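# Raise and pin the stand post, place block, keep tote

## Task

Pull the spring pin (it has a pull knob) so the stand's post is free, lift the post three holes higher (7.6 cm) and push the pin back in to lock it, holding the post the whole time the pin is out so that it never drops or lands hard. Then set the wooden block from the tote so it rests entirely on the stand's top plate. The tote must finish on the work bench with nothing hanging past its edge. Either robot or both may be used, and neither may tip over or be left leaning.

## Robot and tools

ROBOTS. Two identical Hello Robot Stretch 4 units, r1 and r2. Each has an omni-wheel base, a lift riding a mast, an arm that telescopes forward, a three-axis wrist and a five-finger hand. They stand about 1.6 m tall and the base rim lies within 0.23 m of the base origin. Robots must never press hard against each other: a base already touching the other robot presses hard after only millimetres more, and a hand closing on the other robot's fingers also counts. Objects touching a robot do not count. Two robots given the same drive command can end up to about 3 cm apart per metre, which matters if they share a load.

FRAMES. Each robot uses its own base frame: origin on the floor under the base centre, x forward, y left, z up, in metres. The odometry frame is where the base frame was at the start. hand_pose is reported in the base frame and is only approximate. Relative positions of the two robots can be judged only from images, lidar_m and wrist_depth_mm.

move. One action for one or both robots, given as separate objects "r1" and "r2". Each may contain:
- "base": a relative offset from where the base last reported itself. translate_m (forward +, -2 to 2 m), strafe_m (left +, -2 to 2 m), rotate_rad (counter-clockwise seen from above +, -3.2 to 3.2). translate_m and strafe_m may be combined into one straight diagonal drive; rotate_rad goes alone.
- "joints": absolute targets by name. lift_m 0 to 1.2 m; arm_m 0 to 0.55 m extension; wrist_yaw_rad -1.134 to 4.276 (0 ahead, + left, 3.14 folded back); wrist_pitch_rad -1.117 to 4.259 (0 level, 1.57 down); wrist_roll_rad -1.117 to 4.259 (0 palm up, 1.57 palm to the robot's right, 3.14 palm down). Fingers hand_little, hand_ring, hand_middle, hand_index, hand_thumb_bend: +1 straight, -1 curled. hand_thumb_turn: +1 beside the palm, -1 opposite the fingers. Settings (no motion): hand_force_limit -1 to 1, mapping to about 0 to 10 N at the fingertip (15 N for thumb motors); hand_speed -0.96 to 1 (full speed at +0.48 and up). Out-of-range targets are clipped and reported.
- "pace": slow, default, fast or max. "speeds": per-joint top speed overriding pace. "contact_limits": 0 to 1 for arm_m, lift_m, translate_m, strafe_m, rotate_rad (default 0.5), placed next to the command it governs; a base limit persists until the next base command.
- Or "end_of_arm": "enable_torque" alone, to revive wrist motors that shut off.
"cameras" picks images (names like r1_head_camera, r2_wrist_camera, or "all"). "blocking" true waits until everything is at rest; false returns in about half a second while motion continues, and a later move only replaces the targets it names. Motions in one action start together.

wait(seconds 0 to 10, cameras) lets time pass; it returns early once any running move ends. stop brakes all motions and returns when everything is at rest; braked joints may keep pressing. zoom_image(camera, region [x0,y0,x1,y1] pixels, at most 504 each side) enlarges part of the latest image. show_instructions shows the reference page. finished_scene ends the scene; the result must then hold by itself.

RESULTS. base_status and joint_status read done, moving, off_target (resting away from target), or an unrequested stop: contact_stop (something blocked it; that motion goes slack), time_out (old target dropped), limit_stop_at_own_body, limit_stop_at_tilt (lean over 6 degrees; lift, arm and wheels go slack until it eases), torque_fault (wrist motor limp until enable_torque). The first result showing such a stop cancels the rest of that reply's move, wait and finished_scene calls. "as last shown" marks an uncommanded robot. on_its_own lists things the robot did by itself. lidar_m: 12 distances in 30-degree sectors, first straight ahead, counting counter-clockwise; "-" is nothing seen or closer than 0.25 m. wrist_depth_mm: 7x7 grid of depths, 100 to 2000 mm. base_odometry counts wheel turns; a gap above about 0.1 rad between turned_by_wheels and turned_by_imu suggests slipping or a hit. base_tilt in degrees. motor_effort in percent with peaks in brackets; servo_current in mA. hand_stopped_by gives, for little, ring, middle, index, thumb_bend, thumb_turn: moving, target, force, stalled or fault; the *_load_n values are fingertip loads in N, positive when pushed open.

HAND. The hand point sits 0.045 m ahead of the palm; its +z runs along straight fingers, +y out of the palm. With the thumb turned in, the hand wraps objects about 3.5 to 6.5 cm thick, or handles down to 2.5 cm. A finger motor only starts when its target changes; to grip harder, raise hand_force_limit and send a more closed target. Use hand_speed -0.94 or lower for gentle grips. The wrist camera protrudes behind the palm heel and can collide.

CAUTIONS. Keep the post supported whenever the pin is out. Avoid drops, slams and hard pushes; use low contact limits near fixed things. Don't drive, turn or stop briskly holding over 1 kg with arm_m above 0.2. For lifting loads keep lift_m's contact limit at least 0.15 (1 kg) or 0.3 (2 kg). Avoid self-collision: hand over the base with low lift, wrist tilted up while rolled, or yaw plus pitch below about -1.1.

Each tool is called after "Emit:" as name([rows], argument=value, ...), one row to a line, values as JSON.

Reference images:

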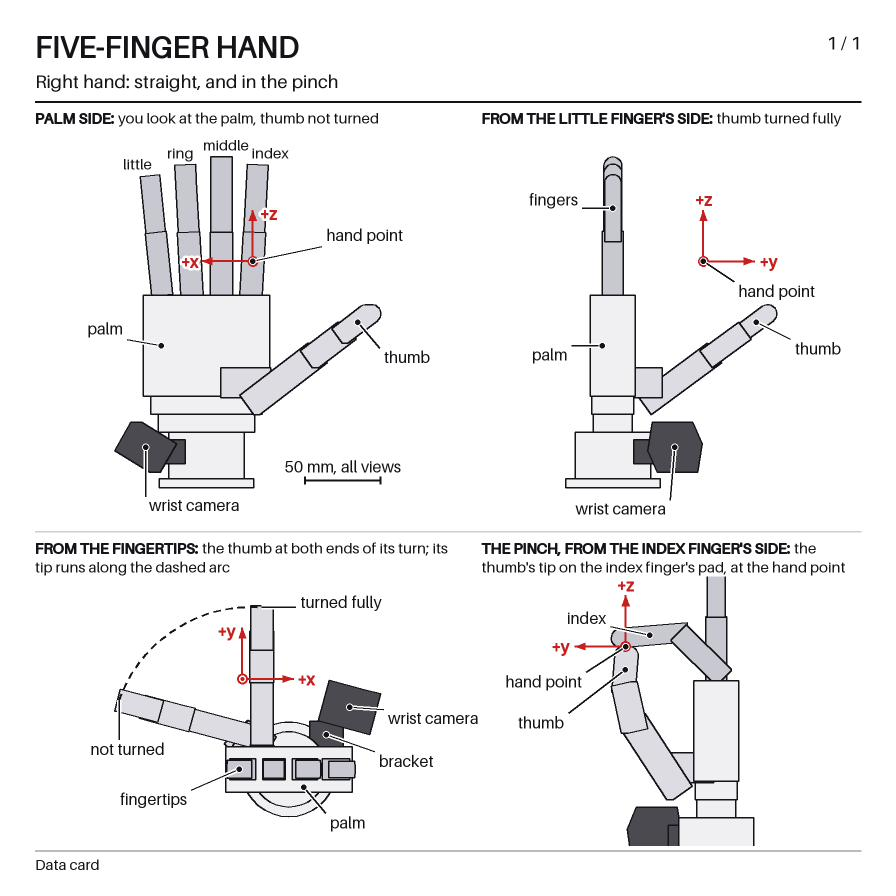

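## Session

Emit:
move()

Scene clock: 0.00 s.
r1.base_odometry: x=+0.000 y=+0.000 heading=+0.000
r1.turned_by_wheels: +0.000
r1.turned_by_imu: +0.000
r1.base_tilt: forward=+0.0 right=-0.8
r1.lidar_m: 2.01 1.10 1.11 1.36 5.07 1.54 0.95 0.82 0.87 1.04 1.98 3.66
r1.base_status: not commanded
r1.joint_positions: lift_m=+0.152 arm_m=+0.003 wrist_yaw_rad=+3.109 wrist_pitch_rad=+0.003 wrist_roll_rad=+0.000 hand_little=+1.000 hand_ring=+1.000 hand_middle=+1.000 hand_index=+1.000 hand_thumb_turn=+1.000 hand_thumb_bend=+1.000 hand_force_limit=+0.000 hand_speed=-0.800
r1.joint_status: not commanded
r1.measured_speeds: all 0
r1.hand_stopped_by: target,target,target,target,target,target
r1.little_load_n: 0.0
r1.ring_load_n: 0.0
r1.middle_load_n: 0.0
r1.index_load_n: 0.0
r1.thumb_bend_load_n: 0.0
r1.thumb_turn_load_n: 0.0
r1.motor_effort: lift_m=+20 arm_m=-5 wheel_0=+0 wheel_1=-2 wheel_2=+3
r1.servo_current: wrist_yaw_rad=39 wrist_pitch_rad=39 wrist_roll_rad=39
r1.hand_pose: x=-0.0442 y=+0.1254 z=+0.3898 quat_wxyz=(-0.491, -0.492, +0.509, +0.507) (m; r1's base frame)
r1.wrist_depth_mm: 143 143 - - - - - / - 142 - - - - - / - 139 179 - - - - / 114 141 211 - - - - / 141 - - - - - - / 229 - - - 1281 1397 - / - 854 - - - - -
r2.base_odometry: x=+0.000 y=+0.000 heading=+0.000
r2.turned_by_wheels: +0.000
r2.turned_by_imu: +0.000
r2.base_tilt: forward=-0.2 right=-0.7
r2.lidar_m: 3.47 3.77 1.17 0.95 1.29 4.26 1.57 1.16 1.08 1.16 1.62 3.31
r2.base_status: not commanded
r2.joint_positions: lift_m=+0.238 arm_m=+0.003 wrist_yaw_rad=+3.148 wrist_pitch_rad=+0.004 wrist_roll_rad=+0.000 hand_little=+1.000 hand_ring=+1.000 hand_middle=+1.000 hand_index=+1.000 hand_thumb_turn=+1.000 hand_thumb_bend=+1.000 hand_force_limit=+0.000 hand_speed=-0.800
r2.joint_status: not commanded
r2.measured_speeds: all 0
r2.hand_stopped_by: target,target,target,target,target,target
r2.little_load_n: 0.0
r2.ring_load_n: 0.0
r2.middle_load_n: 0.0
r2.index_load_n: 0.0
r2.thumb_bend_load_n: 0.0
r2.thumb_turn_load_n: 0.0
r2.motor_effort: lift_m=+19 arm_m=-6 wheel_0=+0 wheel_1=+3 wheel_2=+1
r2.servo_current: wrist_yaw_rad=33 wrist_pitch_rad=59 wrist_roll_rad=39
r2.hand_pose: x=-0.0490 y=+0.1169 z=+0.4758 quat_wxyz=(-0.501, -0.503, +0.499, +0.497) (m; r2's base frame)
r2.wrist_depth_mm: - 132 - - - - - / - 135 176 - - - - / 117 136 219 - - - - / 137 151 - - - - - / - - 1808 - - - - / 1098 1205 130 131 - - - / 917 - - - - - 946
pictures: r1_head_camera, r1_head_left_camera, r1_head_right_camera, r1_wrist_camera, r2_head_camera, r2_head_left_camera, r2_head_right_camera, r2_wrist_camera

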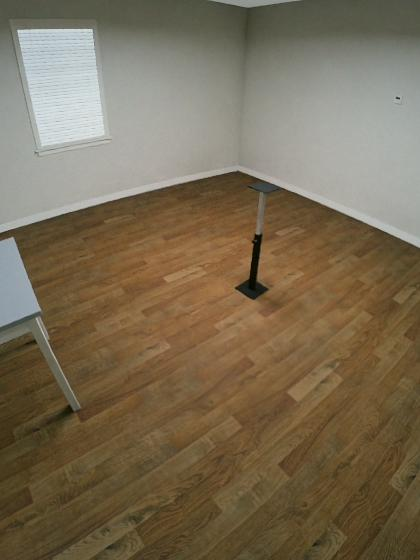

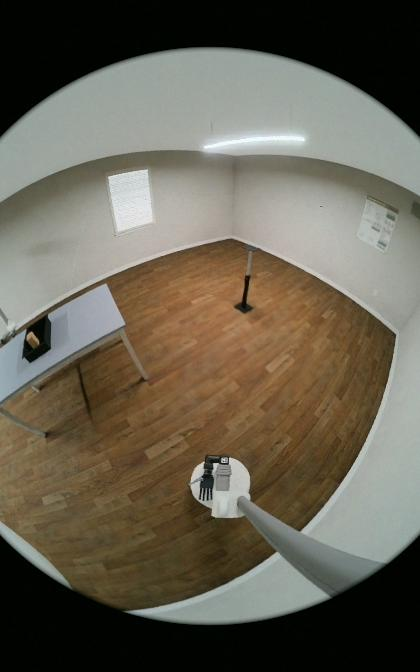

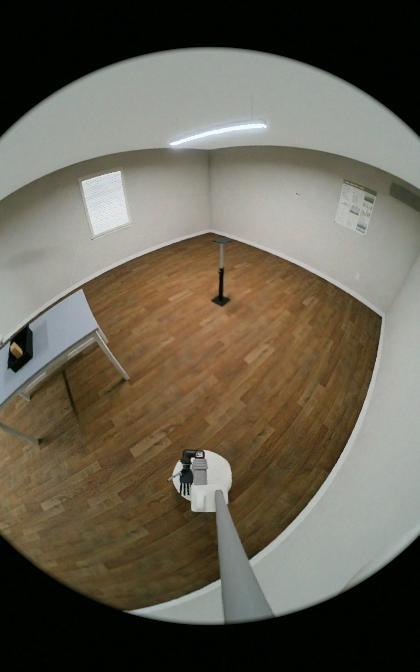

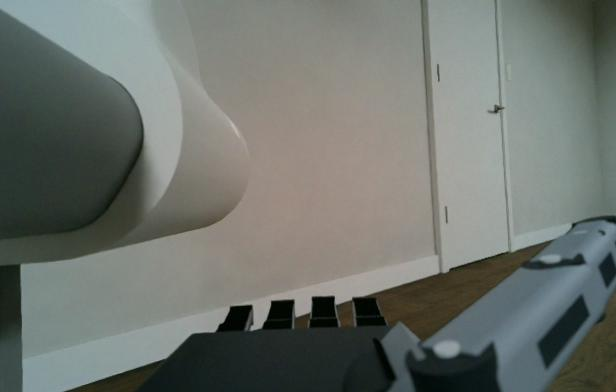

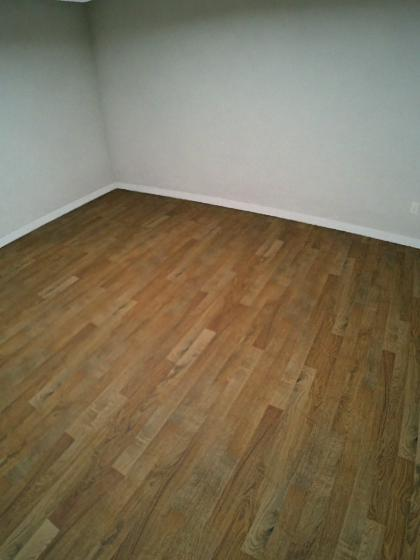

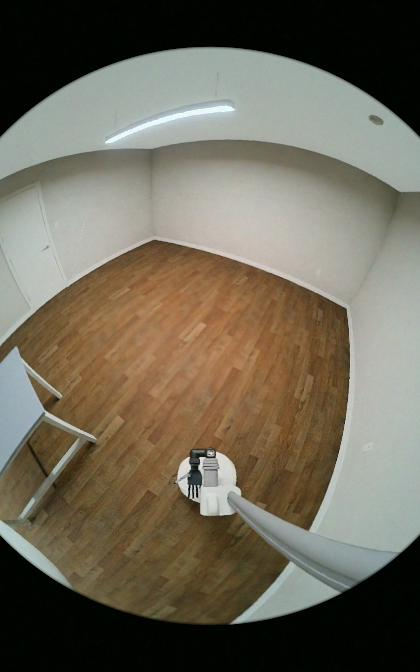

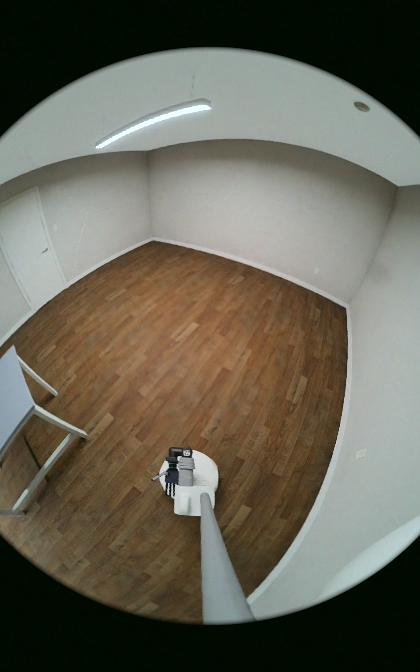

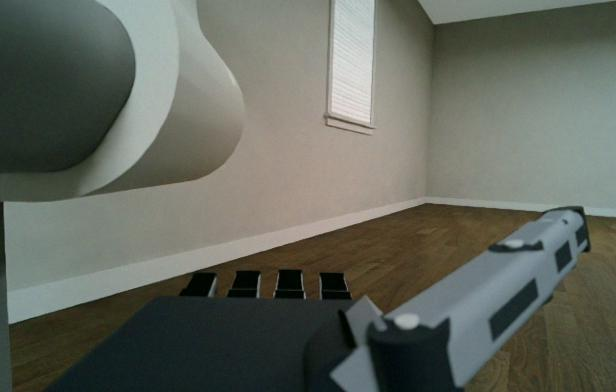

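Emit:
zoom_image(camera="r1_head_camera", region=[210, 160, 310, 310])

Emit:
zoom_image(camera="r1_head_left_camera", region=[0, 270, 160, 450])

Scaled by 3.360 from the camera's image (finer frame: 1200x1600).

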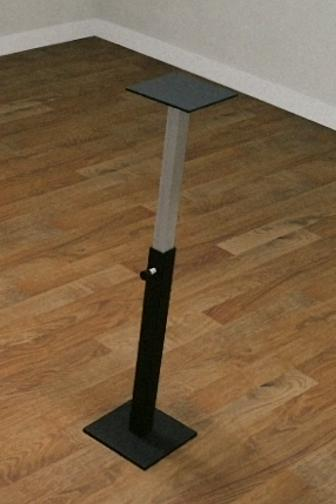

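Scaled by 2.800 from the camera's image (finer frame: 600x960).

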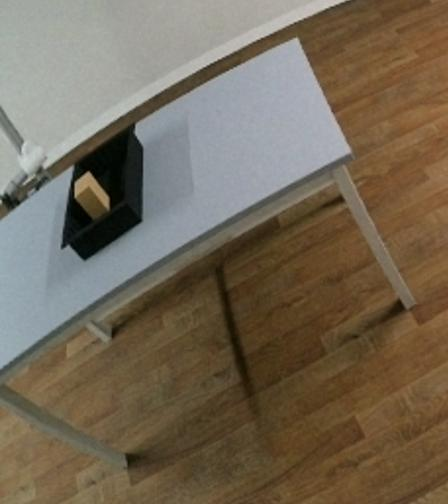

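Emit:
move(r1={"base":{"translate_m":1.0}}, r2={"base":{"rotate_rad":2.614}}, cameras=["r1_head_camera","r2_head_camera"])

Emit:
zoom_image(camera="r1_head_camera", region=[200, 160, 380, 480])

Scene clock: 147.73 s.
move: r1 done; r2 done
r1.base_odometry: x=+1.000 y=+0.000 heading=+0.000
r1.turned_by_wheels: +0.000
r1.turned_by_imu: +0.001
r1.base_tilt: forward=+0.0 right=-0.9
r1.lidar_m: 0.99 3.08 1.06 0.70 0.92 2.85 1.79 1.59 1.63 1.95 2.99 0.99
r1.base_status: done
r1.joint_positions: lift_m=+0.152 arm_m=+0.003 wrist_yaw_rad=+3.109 wrist_pitch_rad=+0.003 wrist_roll_rad=+0.000 hand_little=+1.000 hand_ring=+1.000 hand_middle=+1.000 hand_index=+1.000 hand_thumb_turn=+1.000 hand_thumb_bend=+1.000 hand_force_limit=+0.000 hand_speed=-0.800
r1.joint_status: not commanded
r1.measured_speeds: all 0
r1.hand_stopped_by: target,target,target,target,target,target
r1.little_load_n: 0.0
r1.ring_load_n: 0.0
r1.middle_load_n: 0.0
r1.index_load_n: 0.0
r1.thumb_bend_load_n: 0.0
r1.thumb_turn_load_n: 0.0
r1.motor_effort: lift_m=+20(20) arm_m=-5(5) wheel_0=+3(8) wheel_1=+2(8) wheel_2=-1(11)
r1.servo_current: wrist_yaw_rad=59(72) wrist_pitch_rad=33(52) wrist_roll_rad=33(39)
r1.hand_pose: x=-0.0442 y=+0.1254 z=+0.3898 quat_wxyz=(-0.491, -0.492, +0.509, +0.507)
r1.wrist_depth_mm: 143 143 - - - - - / - 142 - - - - - / - 136 208 - - - - / 116 142 222 - - - - / 141 158 - - - - - / 1255 1397 1397 1499 1397 1397 - / 917 960 - - - - -
r2.base_odometry: x=+0.000 y=+0.000 heading=+2.613
r2.turned_by_wheels: +2.613
r2.turned_by_imu: +2.574
r2.base_tilt: forward=-0.1 right=-0.7
r2.lidar_m: 4.25 1.58 1.15 1.09 1.15 1.59 3.38 3.45 3.78 1.17 0.93 1.25
r2.base_status: done
r2.joint_positions: lift_m=+0.238 arm_m=+0.003 wrist_yaw_rad=+3.148 wrist_pitch_rad=+0.004 wrist_roll_rad=+0.000 hand_little=+1.000 hand_ring=+1.000 hand_middle=+1.000 hand_index=+1.000 hand_thumb_turn=+1.000 hand_thumb_bend=+1.000 hand_force_limit=+0.000 hand_speed=-0.800
r2.joint_status: not commanded
r2.measured_speeds: all 0
r2.hand_stopped_by: target,target,target,target,target,target
r2.little_load_n: 0.0
r2.ring_load_n: 0.0
r2.middle_load_n: 0.0
r2.index_load_n: 0.0
r2.thumb_bend_load_n: 0.0
r2.thumb_turn_load_n: 0.0
r2.motor_effort: lift_m=+19(19) arm_m=-6(6) wheel_0=-6(13) wheel_1=+0(10) wheel_2=-4(14)
r2.servo_current: wrist_yaw_rad=52(59) wrist_pitch_rad=52(72) wrist_roll_rad=39(52)
r2.hand_pose: x=-0.0490 y=+0.1169 z=+0.4758 quat_wxyz=(-0.501, -0.503, +0.499, +0.497)
r2.wrist_depth_mm: - 132 - - - - - / - 135 195 - - - - / 120 137 229 - - - - / 156 - - - - - - / 1863 1983 - - - - - / 1182 1229 130 131 - - - / 904 - - - - - 946

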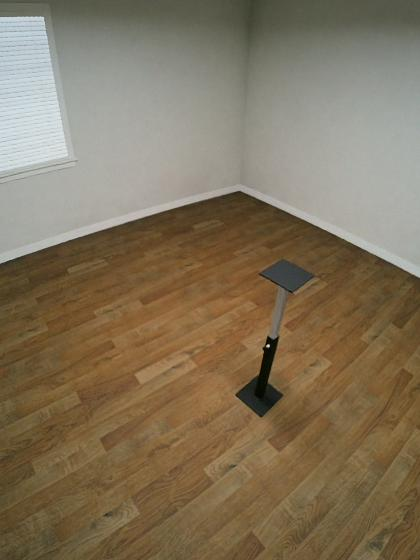

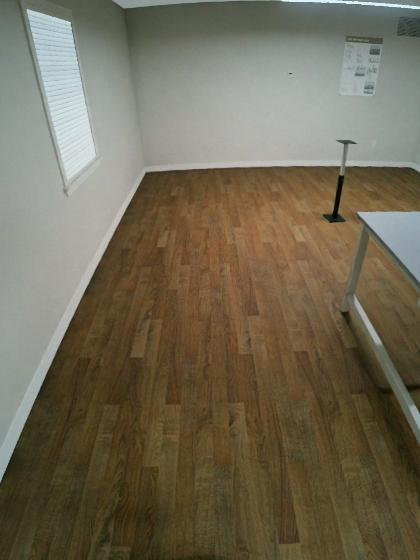

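Scaled by 1.575 from the camera's image (finer frame: 1200x1600).

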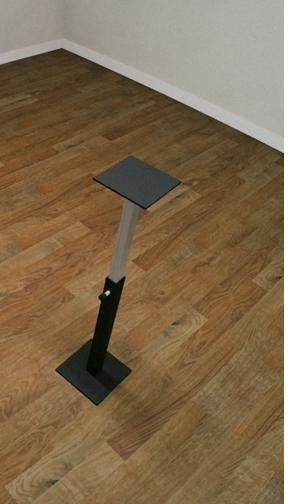

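Emit:
zoom_image(camera="r1_head_camera", region=[235, 320, 305, 410])

Emit:
move(r2={"base":{"translate_m":2.0},"pace":"fast"}, cameras=["r2_head_camera","r2_head_right_camera"])

Scaled by 5.600 from the camera's image (finer frame: 1200x1600).

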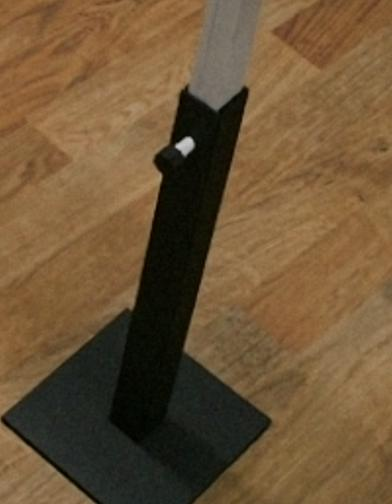

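Scene clock: 163.83 s.
move: r2 done
r1: as last shown
r1.turned_by_imu: +0.004
r1.motor_effort: lift_m=+20(20) arm_m=-4(5) wheel_0=+3(3) wheel_1=+2(2) wheel_2=-2(2)
r2.base_odometry: x=-1.728 y=+1.007 heading=+2.614
r2.turned_by_wheels: +0.000
r2.turned_by_imu: -0.003
r2.base_tilt: forward=-0.1 right=-0.7
r2.lidar_m: 3.45 1.52 1.11 1.10 1.15 1.58 - 1.28 0.93 0.91 1.89 1.89
r2.base_status: done
r2.joint_positions: lift_m=+0.238 arm_m=+0.003 wrist_yaw_rad=+3.148 wrist_pitch_rad=+0.004 wrist_roll_rad=+0.000 hand_little=+1.000 hand_ring=+1.000 hand_middle=+1.000 hand_index=+1.000 hand_thumb_turn=+1.000 hand_thumb_bend=+1.000 hand_force_limit=+0.000 hand_speed=-0.800
r2.joint_status: not commanded
r2.measured_speeds: all 0
r2.hand_stopped_by: target,target,target,target,target,target
r2.little_load_n: 0.0
r2.ring_load_n: 0.0
r2.middle_load_n: 0.0
r2.index_load_n: 0.0
r2.thumb_bend_load_n: 0.0
r2.thumb_turn_load_n: 0.0
r2.motor_effort: lift_m=+19(19) arm_m=-6(6) wheel_0=+3(14) wheel_1=+0(10) wheel_2=+0(18)
r2.servo_current: wrist_yaw_rad=33(59) wrist_pitch_rad=52(65) wrist_roll_rad=26(59)
r2.hand_pose: x=-0.0490 y=+0.1169 z=+0.4758 quat_wxyz=(-0.501, -0.503, +0.499, +0.497)
r2.wrist_depth_mm: - 132 - - - - - / - 135 195 - - - - / 120 137 228 - - - - / 156 - - - - - - / 1708 1983 - - - - - / 1182 1205 130 131 - - - / 917 - - - - - 931

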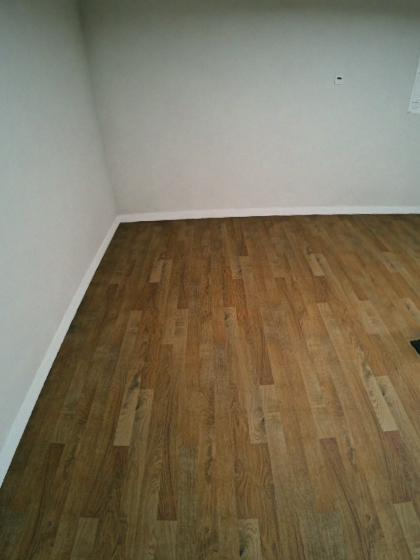

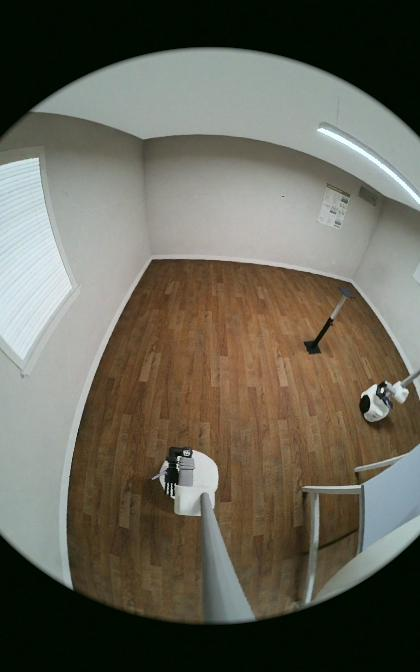

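Emit:
move(r1={"joints":{"lift_m":0.4,"wrist_yaw_rad":0.0,"hand_speed":0.4}}, r2={"base":{"rotate_rad":-0.6},"joints":{"lift_m":0.6,"wrist_yaw_rad":0.0,"wrist_roll_rad":1.57,"hand_speed":0.4}}, cameras=["all"])

Scene clock: 199.70 s.
move: r1 done; r2 done
r1.base_odometry: x=+1.000 y=+0.000 heading=+0.000
r1.turned_by_wheels: +0.000
r1.turned_by_imu: +0.002
r1.base_tilt: forward=+0.1 right=-0.8
r1.lidar_m: 1.00 1.71 1.06 0.70 0.93 2.85 1.79 1.60 1.63 1.96 2.98 0.99
r1.base_status: not commanded
r1.joint_positions: lift_m=+0.400 arm_m=+0.003 wrist_yaw_rad=+0.003 wrist_pitch_rad=+0.003 wrist_roll_rad=+0.000 hand_little=+1.000 hand_ring=+1.000 hand_middle=+1.000 hand_index=+1.000 hand_thumb_turn=+1.000 hand_thumb_bend=+1.000 hand_force_limit=+0.000 hand_speed=+0.400
r1.joint_status: all done
r1.measured_speeds: all 0
r1.hand_stopped_by: target,target,target,target,target,target
r1.little_load_n: 0.0
r1.ring_load_n: 0.0
r1.middle_load_n: 0.0
r1.index_load_n: 0.0
r1.thumb_bend_load_n: 0.0
r1.thumb_turn_load_n: 0.0
r1.motor_effort: lift_m=+22(28) arm_m=-5(5) wheel_0=+3(3) wheel_1=+2(2) wheel_2=-2(2)
r1.servo_current: wrist_yaw_rad=46(130) wrist_pitch_rad=33(65) wrist_roll_rad=33(39)
r1.hand_pose: x=+0.3954 y=-0.1176 z=+0.6375 quat_wxyz=(+0.499, +0.500, +0.501, +0.500)
r1.wrist_depth_mm: - - - - - - - / - - - - - - - / - - - - - - - / - - - - - - - / - - - - - - - / - - - - 1863 - - / 1618 1537 - - - - -
r2.base_odometry: x=-1.728 y=+1.007 heading=+2.014
r2.turned_by_wheels: -0.599
r2.turned_by_imu: -0.594
r2.base_tilt: forward=-0.1 right=-0.7
r2.lidar_m: 1.82 3.45 1.66 1.11 1.09 1.13 1.48 3.41 1.40 0.95 0.90 1.87
r2.base_status: done
r2.joint_positions: lift_m=+0.600 arm_m=+0.003 wrist_yaw_rad=+0.002 wrist_pitch_rad=+0.004 wrist_roll_rad=+1.567 hand_little=+1.000 hand_ring=+1.000 hand_middle=+1.000 hand_index=+1.000 hand_thumb_turn=+1.000 hand_thumb_bend=+1.000 hand_force_limit=+0.000 hand_speed=+0.400
r2.joint_status: all done
r2.measured_speeds: all 0
r2.hand_stopped_by: target,target,target,target,target,target
r2.little_load_n: 0.0
r2.ring_load_n: 0.0
r2.middle_load_n: 0.0
r2.index_load_n: 0.0
r2.thumb_bend_load_n: 0.0
r2.thumb_turn_load_n: 0.0
r2.motor_effort: lift_m=+22(27) arm_m=-6(6) wheel_0=+5(11) wheel_1=+0(10) wheel_2=+1(14)
r2.servo_current: wrist_yaw_rad=39(137) wrist_pitch_rad=52(65) wrist_roll_rad=46(104)
r2.hand_pose: x=+0.3950 y=-0.1474 z=+0.7465 quat_wxyz=(+0.001, +0.709, +0.002, +0.706)
r2.wrist_depth_mm: - - - - - 1430 1025 / - - - - - 1397 1042 / - - - - - 1430 1042 / - - - - - 1430 1025 / - - - - - 1499 - / - - 140 132 - - - / - - - - - - 904
pictures: r1_head_camera, r1_head_left_camera, r1_head_right_camera, r1_wrist_camera, r2_head_camera, r2_head_left_camera, r2_head_right_camera, r2_wrist_camera
r1_wrist_camera: T_world_to_cam=[[0.02398, -0.99831, -0.05289, -0.06574], [0.04627, 0.05396, -0.99747, 0.6261], [0.99864, 0.02147, 0.04749, -0.26454]] pos_world=[0.23679, -0.09373, 0.6336]
r2_wrist_camera: T_world_to_cam=[[-0.04377, -0.02084, -0.99882, 0.77523], [-0.04681, 0.99873, -0.01879, 0.16852], [0.99794, 0.04593, -0.04469, -0.19443]] pos_world=[0.23584, -0.14322, 0.7688]

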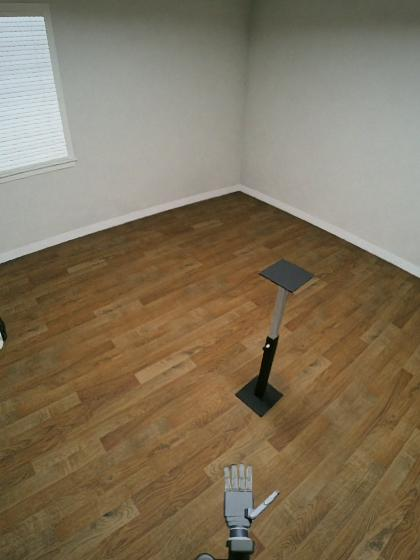

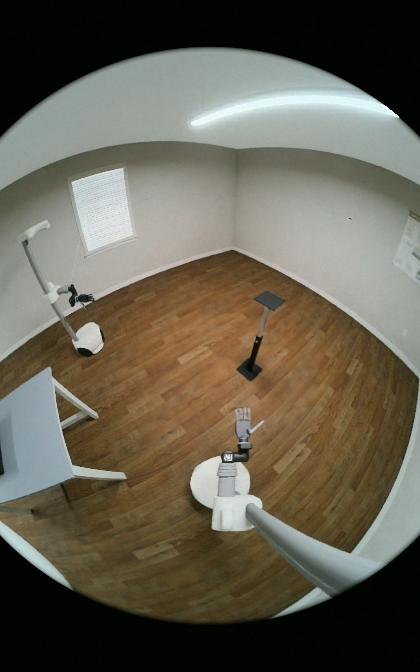

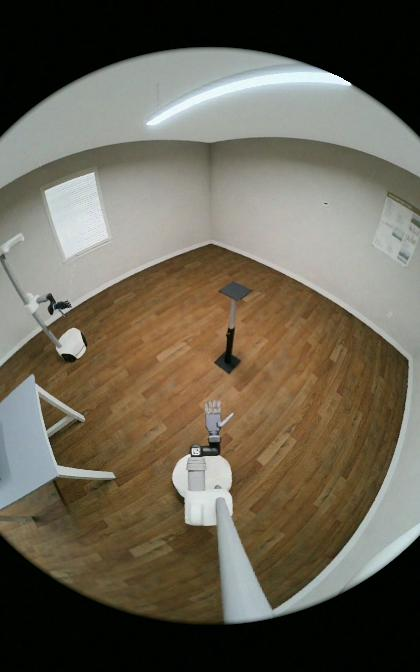

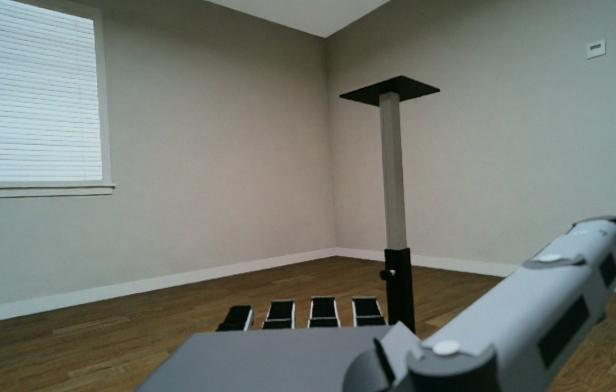

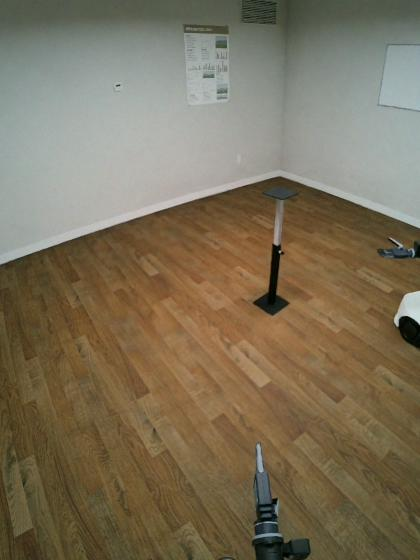

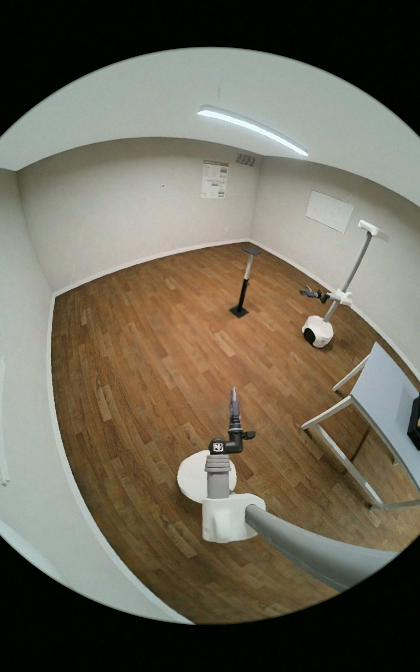

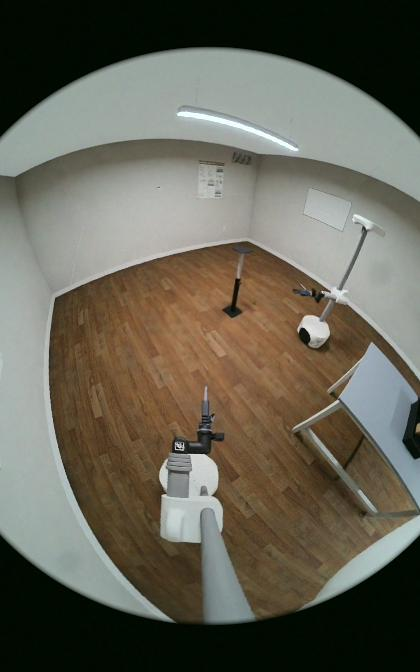

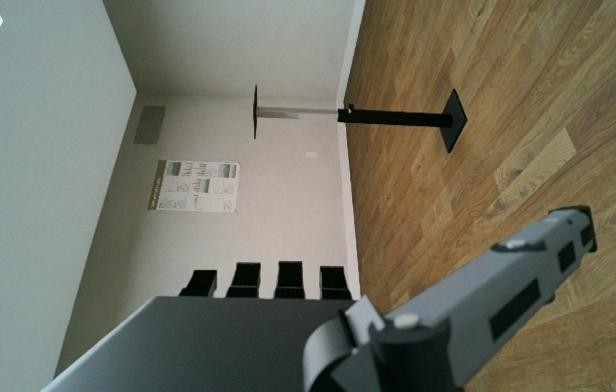

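Emit:
zoom_image(camera="r1_wrist_camera", region=[330, 60, 470, 340])

Emit:
zoom_image(camera="r1_wrist_camera", region=[370, 240, 430, 300])

Scaled by 1.800.

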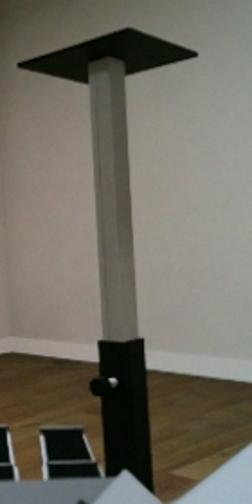

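Scaled by 8.400.

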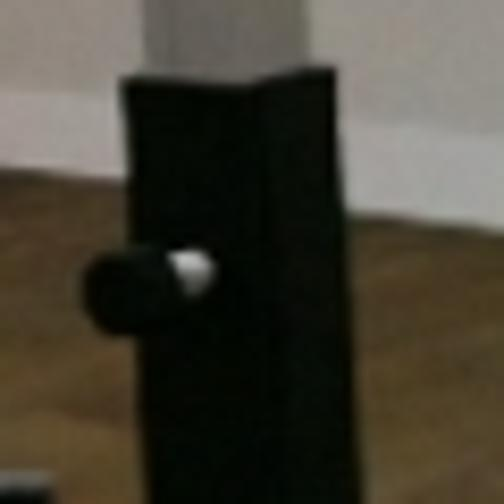

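Emit:
move(r1={"base":{"rotate_rad":-0.763}}, r2={"base":{"translate_m":1.3,"strafe_m":0.17},"joints":{"hand_thumb_turn":-1.0}}, cameras=["r1_head_camera","r1_wrist_camera"])

Emit:
move(r1={"base":{"translate_m":0.3},"joints":{"wrist_yaw_rad":1.57,"wrist_roll_rad":1.57,"hand_thumb_turn":-1.0}}, r2={"base":{"rotate_rad":-0.89}}, cameras=["all"])

Scene clock: 281.07 s.
move: r1 done; r2 done
r1.base_odometry: x=+1.000 y=+0.000 heading=-0.762
r1.turned_by_wheels: -0.763
r1.turned_by_imu: -0.763
r1.base_tilt: forward=+0.1 right=-0.9
r1.lidar_m: 2.99 0.99 1.42 3.09 0.78 0.71 - 2.09 1.62 1.59 1.71 2.54
r1.base_status: done
r1.joint_positions: lift_m=+0.400 arm_m=+0.003 wrist_yaw_rad=+0.002 wrist_pitch_rad=+0.003 wrist_roll_rad=+0.000 hand_little=+1.000 hand_ring=+1.000 hand_middle=+1.000 hand_index=+1.000 hand_thumb_turn=+1.000 hand_thumb_bend=+1.000 hand_force_limit=+0.000 hand_speed=+0.400
r1.joint_status: not commanded
r1.measured_speeds: all 0
r1.hand_stopped_by: target,target,target,target,target,target
r1.little_load_n: 0.0
r1.ring_load_n: 0.0
r1.middle_load_n: 0.0
r1.index_load_n: 0.0
r1.thumb_bend_load_n: 0.0
r1.thumb_turn_load_n: 0.0
r1.motor_effort: lift_m=+22(23) arm_m=-5(5) wheel_0=+3(8) wheel_1=+1(9) wheel_2=+1(9)
r1.servo_current: wrist_yaw_rad=59(65) wrist_pitch_rad=33(59) wrist_roll_rad=26(46)
r1.hand_pose: x=+0.3953 y=-0.1178 z=+0.6376 quat_wxyz=(+0.499, +0.500, +0.501, +0.500)
r1.wrist_depth_mm: - - - - - - - / - - - - - - - / - - - - - - - / - - - - - - - / - - - - - - - / - - - - - - - / 1464 1499 - - - - -
r2.base_odometry: x=-2.439 y=+2.108 heading=+2.014
r2.turned_by_wheels: +0.000
r2.turned_by_imu: +0.000
r2.base_tilt: forward=-0.1 right=-0.6
r2.lidar_m: 2.43 2.28 2.33 1.80 1.66 1.71 2.27 1.74 1.39 1.43 0.76 0.77
r2.base_status: done
r2.joint_positions: lift_m=+0.600 arm_m=+0.003 wrist_yaw_rad=+0.001 wrist_pitch_rad=+0.004 wrist_roll_rad=+1.567 hand_little=+1.000 hand_ring=+1.000 hand_middle=+1.000 hand_index=+1.000 hand_thumb_turn=-1.000 hand_thumb_bend=+1.000 hand_force_limit=+0.000 hand_speed=+0.400
r2.joint_status: all done
r2.measured_speeds: all 0
r2.hand_stopped_by: target,target,target,target,target,target
r2.little_load_n: 0.0
r2.ring_load_n: 0.0
r2.middle_load_n: 0.0
r2.index_load_n: 0.0
r2.thumb_bend_load_n: 0.0
r2.thumb_turn_load_n: 0.5
r2.motor_effort: lift_m=+21(22) arm_m=-6(6) wheel_0=+6(13) wheel_1=+0(10) wheel_2=-1(18)
r2.servo_current: wrist_yaw_rad=39(52) wrist_pitch_rad=46(65) wrist_roll_rad=33(59)
r2.hand_pose: x=+0.3949 y=-0.1474 z=+0.7466 quat_wxyz=(+0.001, +0.709, +0.002, +0.706)
r2.wrist_depth_mm: - - - - - 1464 1042 / - - - - - 1430 1042 / - - - - - 1397 1025 / - - - - - 1430 1025 / - - - - - 1336 1008 / - - 140 - - 1308 1008 / - - - - - 1205 991
r1_wrist_camera: T_world_to_cam=[[0.02318, -0.99833, -0.05292, -0.06553], [0.04631, 0.05395, -0.99747, 0.62609], [0.99866, 0.02067, 0.04748, -0.26452]] pos_world=[0.23669, -0.09373, 0.6336]

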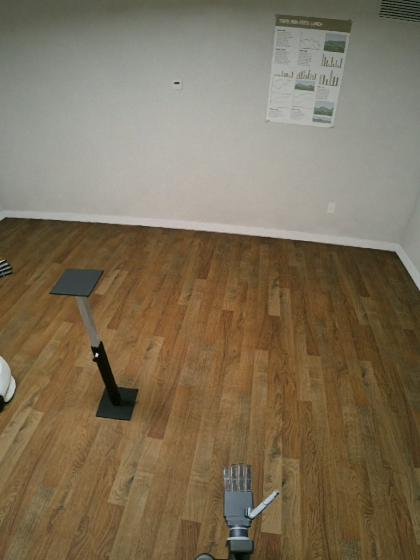

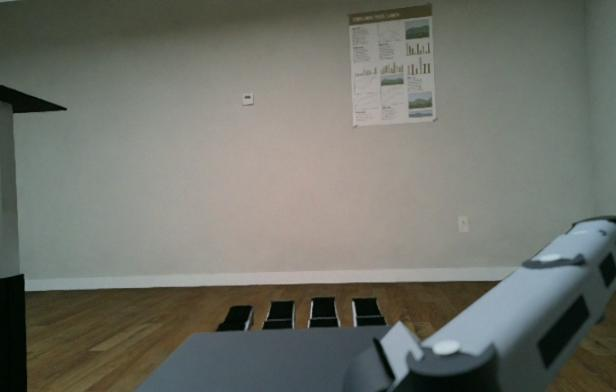

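Scene clock: 283.53 s.
move: r1 done; r2 done
r1.base_odometry: x=+1.217 y=-0.207 heading=-0.762
r1.turned_by_wheels: +0.000
r1.turned_by_imu: -0.001
r1.base_tilt: forward=+0.1 right=-0.8
r1.lidar_m: 2.70 0.74 0.77 1.46 1.16 0.96 2.37 2.13 1.65 1.62 1.75 2.57
r1.base_status: done
r1.joint_positions: lift_m=+0.400 arm_m=+0.003 wrist_yaw_rad=+1.567 wrist_pitch_rad=+0.003 wrist_roll_rad=+1.568 hand_little=+1.000 hand_ring=+1.000 hand_middle=+1.000 hand_index=+1.000 hand_thumb_turn=-1.000 hand_thumb_bend=+1.000 hand_force_limit=+0.000 hand_speed=+0.400
r1.joint_status: all done
r1.measured_speeds: all 0
r1.hand_stopped_by: target,target,target,target,target,target
r1.little_load_n: 0.0
r1.ring_load_n: 0.0
r1.middle_load_n: 0.0
r1.index_load_n: 0.0
r1.thumb_bend_load_n: 0.0
r1.thumb_turn_load_n: 0.0
r1.motor_effort: lift_m=+22(22) arm_m=-5(5) wheel_0=+1(7) wheel_1=+1(9) wheel_2=-1(12)
r1.servo_current: wrist_yaw_rad=46(104) wrist_pitch_rad=26(59) wrist_roll_rad=39(104)
r1.hand_pose: x=+0.3219 y=+0.2208 z=+0.5467 quat_wxyz=(-0.498, +0.501, +0.500, +0.501)
r1.wrist_depth_mm: - - - - - 1182 788 / - - - - - 1118 798 / 1397 - - - - 1042 809 / - - - - - 1160 809 / - - - - - 1160 820 / - - - - - 1098 842 / - - - - - - 842
r2.base_odometry: x=-2.440 y=+2.108 heading=+1.125
r2.turned_by_wheels: -0.889
r2.turned_by_imu: -0.879
r2.base_tilt: forward=-0.1 right=-0.7
r2.lidar_m: 0.75 2.98 2.33 2.29 2.21 1.72 1.68 1.79 2.66 1.38 1.43 1.12
r2.base_status: done
r2.joint_positions: lift_m=+0.600 arm_m=+0.003 wrist_yaw_rad=+0.001 wrist_pitch_rad=+0.004 wrist_roll_rad=+1.567 hand_little=+1.000 hand_ring=+1.000 hand_middle=+1.000 hand_index=+1.000 hand_thumb_turn=-1.000 hand_thumb_bend=+1.000 hand_force_limit=+0.000 hand_speed=+0.400
r2.joint_status: not commanded
r2.measured_speeds: all 0
r2.hand_stopped_by: target,target,target,target,target,target
r2.little_load_n: 0.0
r2.ring_load_n: 0.0
r2.middle_load_n: 0.0
r2.index_load_n: 0.0
r2.thumb_bend_load_n: 0.0
r2.thumb_turn_load_n: 0.0
r2.motor_effort: lift_m=+20(21) arm_m=-6(6) wheel_0=+5(12) wheel_1=+0(9) wheel_2=+2(13)
r2.servo_current: wrist_yaw_rad=39(52) wrist_pitch_rad=52(72) wrist_roll_rad=33(52)
r2.hand_pose: x=+0.3948 y=-0.1476 z=+0.7466 quat_wxyz=(+0.001, +0.709, +0.001, +0.706)
r2.wrist_depth_mm: - - - 1205 - - 960 / - - - - - - 991 / - - - - - 1397 1025 / - - - - - 1397 1025 / - - - - - 1308 1008 / - - 131 - - 1336 1008 / - - - - - 1229 1008
pictures: r1_head_camera, r1_head_left_camera, r1_head_right_camera, r1_wrist_camera, r2_head_camera, r2_head_left_camera, r2_head_right_camera, r2_wrist_camera
r1_wrist_camera: T_world_to_cam=[[-0.05015, 0.01853, -0.99857, 0.58547], [-0.99728, 0.05315, 0.05107, 0.28354], [0.05402, 0.99841, 0.01582, -0.0884]] pos_world=[0.3169, 0.06234, 0.57155]
r2_wrist_camera: T_world_to_cam=[[-0.04379, -0.0208, -0.99882, 0.77533], [-0.0458, 0.99877, -0.01879, 0.16829], [0.99799, 0.04493, -0.04469, -0.19448]] pos_world=[0.23575, -0.14322, 0.76889]

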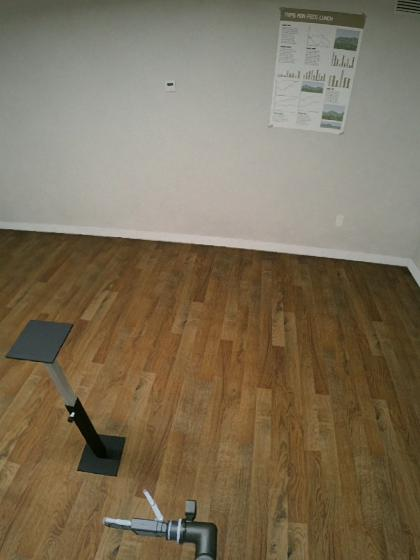

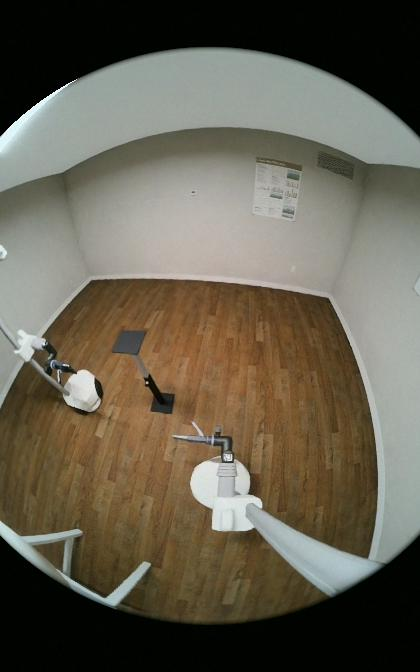

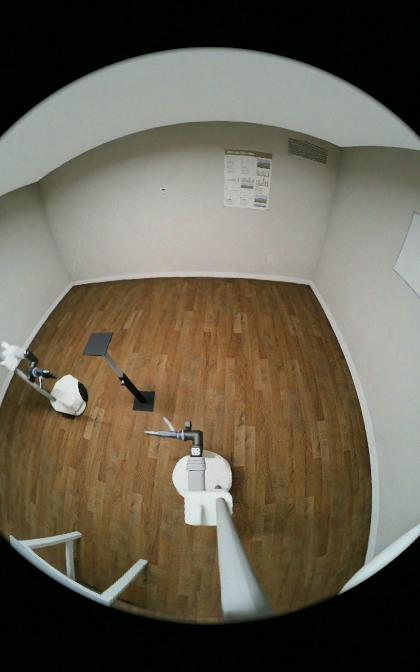

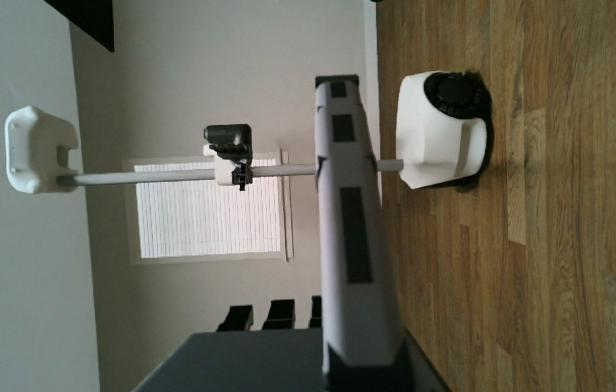

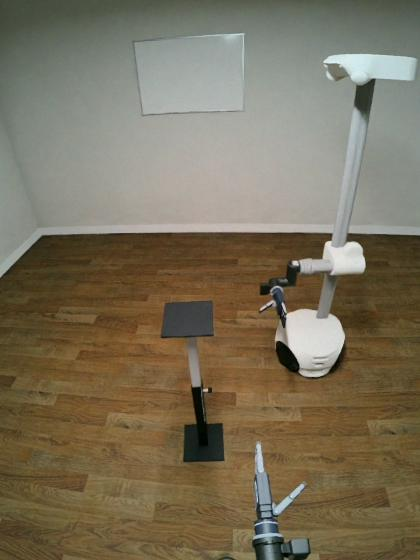

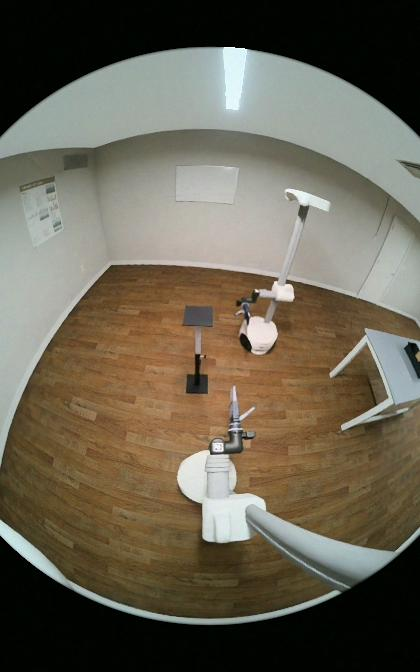

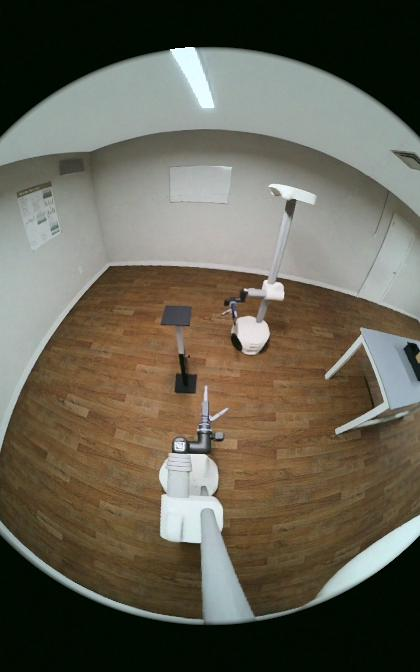

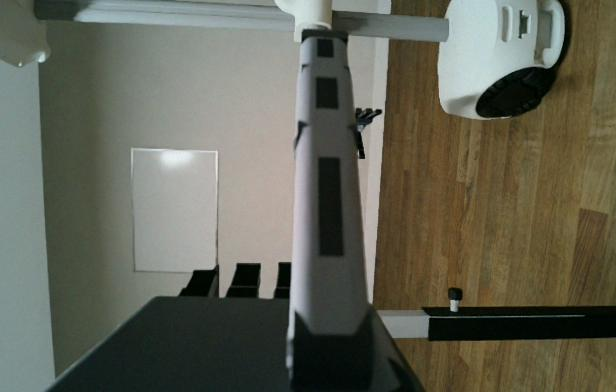

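Emit:
zoom_image(camera="r2_head_camera", region=[150, 290, 250, 480])

Emit:
zoom_image(camera="r1_head_camera", region=[0, 300, 150, 490])

Emit:
zoom_image(camera="r2_wrist_camera", region=[370, 270, 500, 370])

Scaled by 2.653 from the camera's image (finer frame: 1200x1600).

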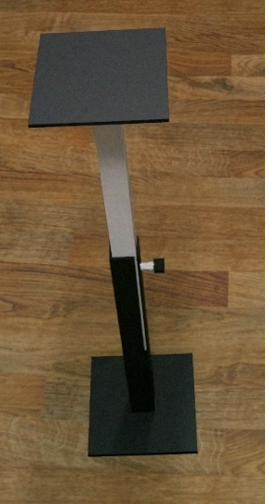

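Scaled by 2.653 from the camera's image (finer frame: 1200x1600).

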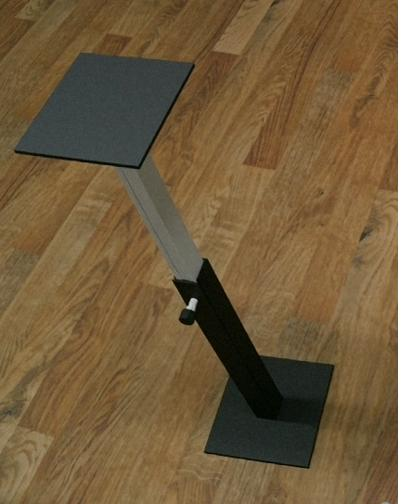

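Scaled by 3.877.

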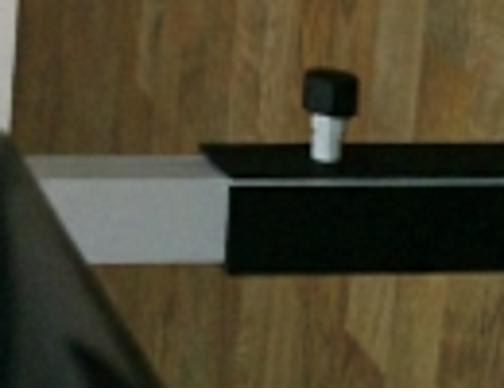

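Emit:
move(r1={"base":{"translate_m":0.12,"strafe_m":0.345},"joints":{"lift_m":0.33}}, r2={"base":{"strafe_m":0.215}}, cameras=["r1_head_camera","r1_wrist_camera","r2_head_camera","r2_wrist_camera"])

Emit:
zoom_image(camera="r2_head_camera", region=[200, 270, 340, 490])

Emit:
zoom_image(camera="r1_head_camera", region=[50, 340, 270, 560])

Scene clock: 411.93 s.
move: r1 done; r2 done
r1.base_odometry: x=+1.542 y=-0.040 heading=-0.763
r1.turned_by_wheels: +0.000
r1.turned_by_imu: +0.002
r1.base_tilt: forward=+0.0 right=-0.8
r1.lidar_m: 0.47 0.46 0.81 2.71 2.94 0.96 0.95 2.60 2.03 1.99 2.13 2.67
r1.base_status: done
r1.joint_positions: lift_m=+0.330 arm_m=+0.003 wrist_yaw_rad=+1.567 wrist_pitch_rad=+0.003 wrist_roll_rad=+1.568 hand_little=+1.000 hand_ring=+1.000 hand_middle=+1.000 hand_index=+1.000 hand_thumb_turn=-1.000 hand_thumb_bend=+1.000 hand_force_limit=+0.000 hand_speed=+0.400
r1.joint_status: all done
r1.measured_speeds: all 0
r1.hand_stopped_by: target,target,target,target,target,target
r1.little_load_n: 0.0
r1.ring_load_n: 0.0
r1.middle_load_n: 0.0
r1.index_load_n: 0.0
r1.thumb_bend_load_n: 0.0
r1.thumb_turn_load_n: 0.0
r1.motor_effort: lift_m=+18(23) arm_m=-4(5) wheel_0=-2(9) wheel_1=+0(11) wheel_2=-3(6)
r1.servo_current: wrist_yaw_rad=46(65) wrist_pitch_rad=52(52) wrist_roll_rad=33(46)
r1.hand_pose: x=+0.3219 y=+0.2208 z=+0.4771 quat_wxyz=(-0.498, +0.501, +0.501, +0.501)
r1.wrist_depth_mm: - - - - - 788 699 / - - - - 917 809 699 / - - - - - 904 715 / - - - - - 991 715 / - - - - - 991 723 / - - - - - 946 723 / - - - - - - 732
r2.base_odometry: x=-2.633 y=+2.201 heading=+1.125
r2.turned_by_wheels: +0.000
r2.turned_by_imu: +0.001
r2.base_tilt: forward=-0.1 right=-0.7
r2.lidar_m: 0.77 2.70 2.10 2.07 2.18 1.71 1.66 1.76 2.62 1.58 1.66 0.86
r2.base_status: done
r2.joint_positions: lift_m=+0.600 arm_m=+0.003 wrist_yaw_rad=+0.001 wrist_pitch_rad=+0.004 wrist_roll_rad=+1.567 hand_little=+1.000 hand_ring=+1.000 hand_middle=+1.000 hand_index=+1.000 hand_thumb_turn=-1.000 hand_thumb_bend=+1.000 hand_force_limit=+0.000 hand_speed=+0.400
r2.joint_status: not commanded
r2.measured_speeds: all 0
r2.hand_stopped_by: target,target,target,target,target,target
r2.little_load_n: 0.0
r2.ring_load_n: 0.0
r2.middle_load_n: 0.0
r2.index_load_n: 0.0
r2.thumb_bend_load_n: 0.0
r2.thumb_turn_load_n: 0.0
r2.motor_effort: lift_m=+20(21) arm_m=-6(6) wheel_0=-6(17) wheel_1=+0(12) wheel_2=+1(7)
r2.servo_current: wrist_yaw_rad=46(52) wrist_pitch_rad=52(65) wrist_roll_rad=39(52)
r2.hand_pose: x=+0.3948 y=-0.1476 z=+0.7466 quat_wxyz=(+0.001, +0.709, +0.001, +0.706)
r2.wrist_depth_mm: - - - - 768 1336 809 / - - - - 1921 1430 1042 / - - - - - 1430 1025 / - - - - - 1308 1025 / - - - - - 1366 1008 / - - 140 - - 1308 1008 / - - - - - 1229 991
r1_wrist_camera: T_world_to_cam=[[-0.05015, 0.01852, -0.99857, 0.51587], [-0.99729, 0.05295, 0.05106, 0.28711], [0.05382, 0.99843, 0.01582, -0.08733]] pos_world=[0.3169, 0.06244, 0.50185]
r2_wrist_camera: T_world_to_cam=[[-0.04379, -0.0208, -0.99882, 0.77533], [-0.0458, 0.99877, -0.01879, 0.16829], [0.99799, 0.04493, -0.04469, -0.19448]] pos_world=[0.23575, -0.14322, 0.76889]

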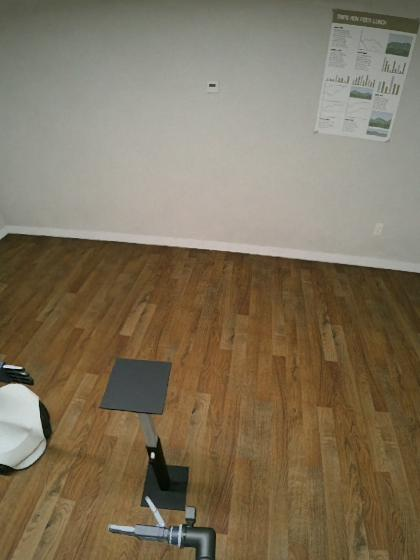

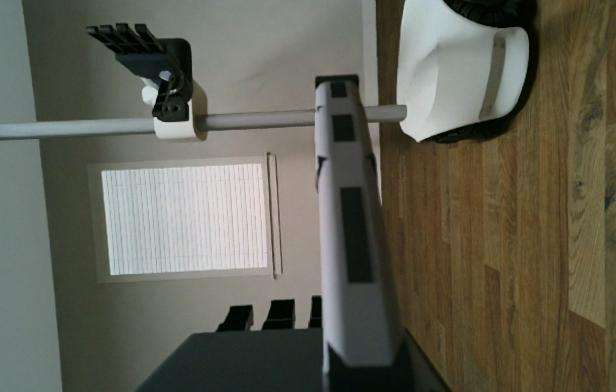

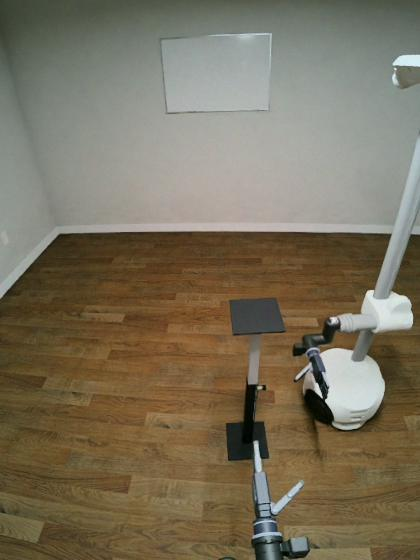

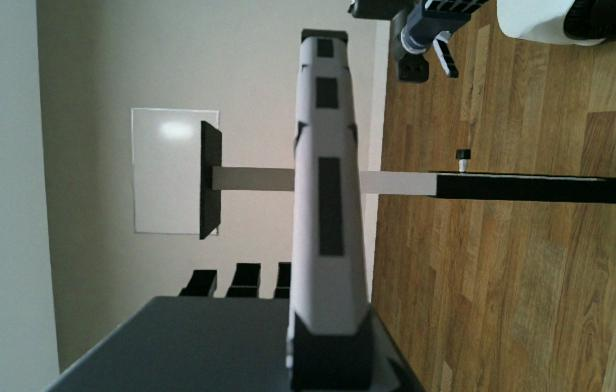

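Scaled by 2.291 from the camera's image (finer frame: 1200x1600).

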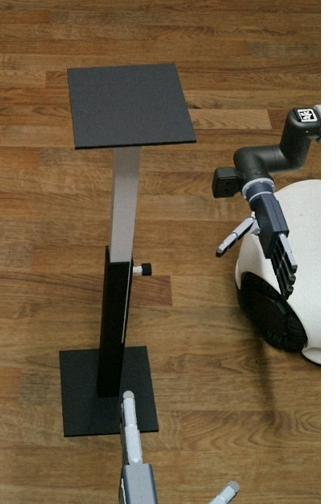

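Scaled by 2.291 from the camera's image (finer frame: 1200x1600).

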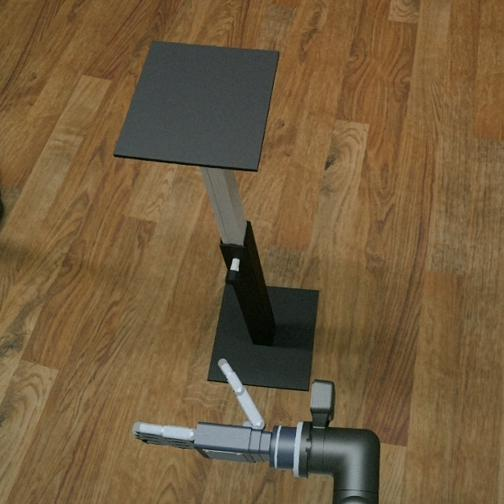

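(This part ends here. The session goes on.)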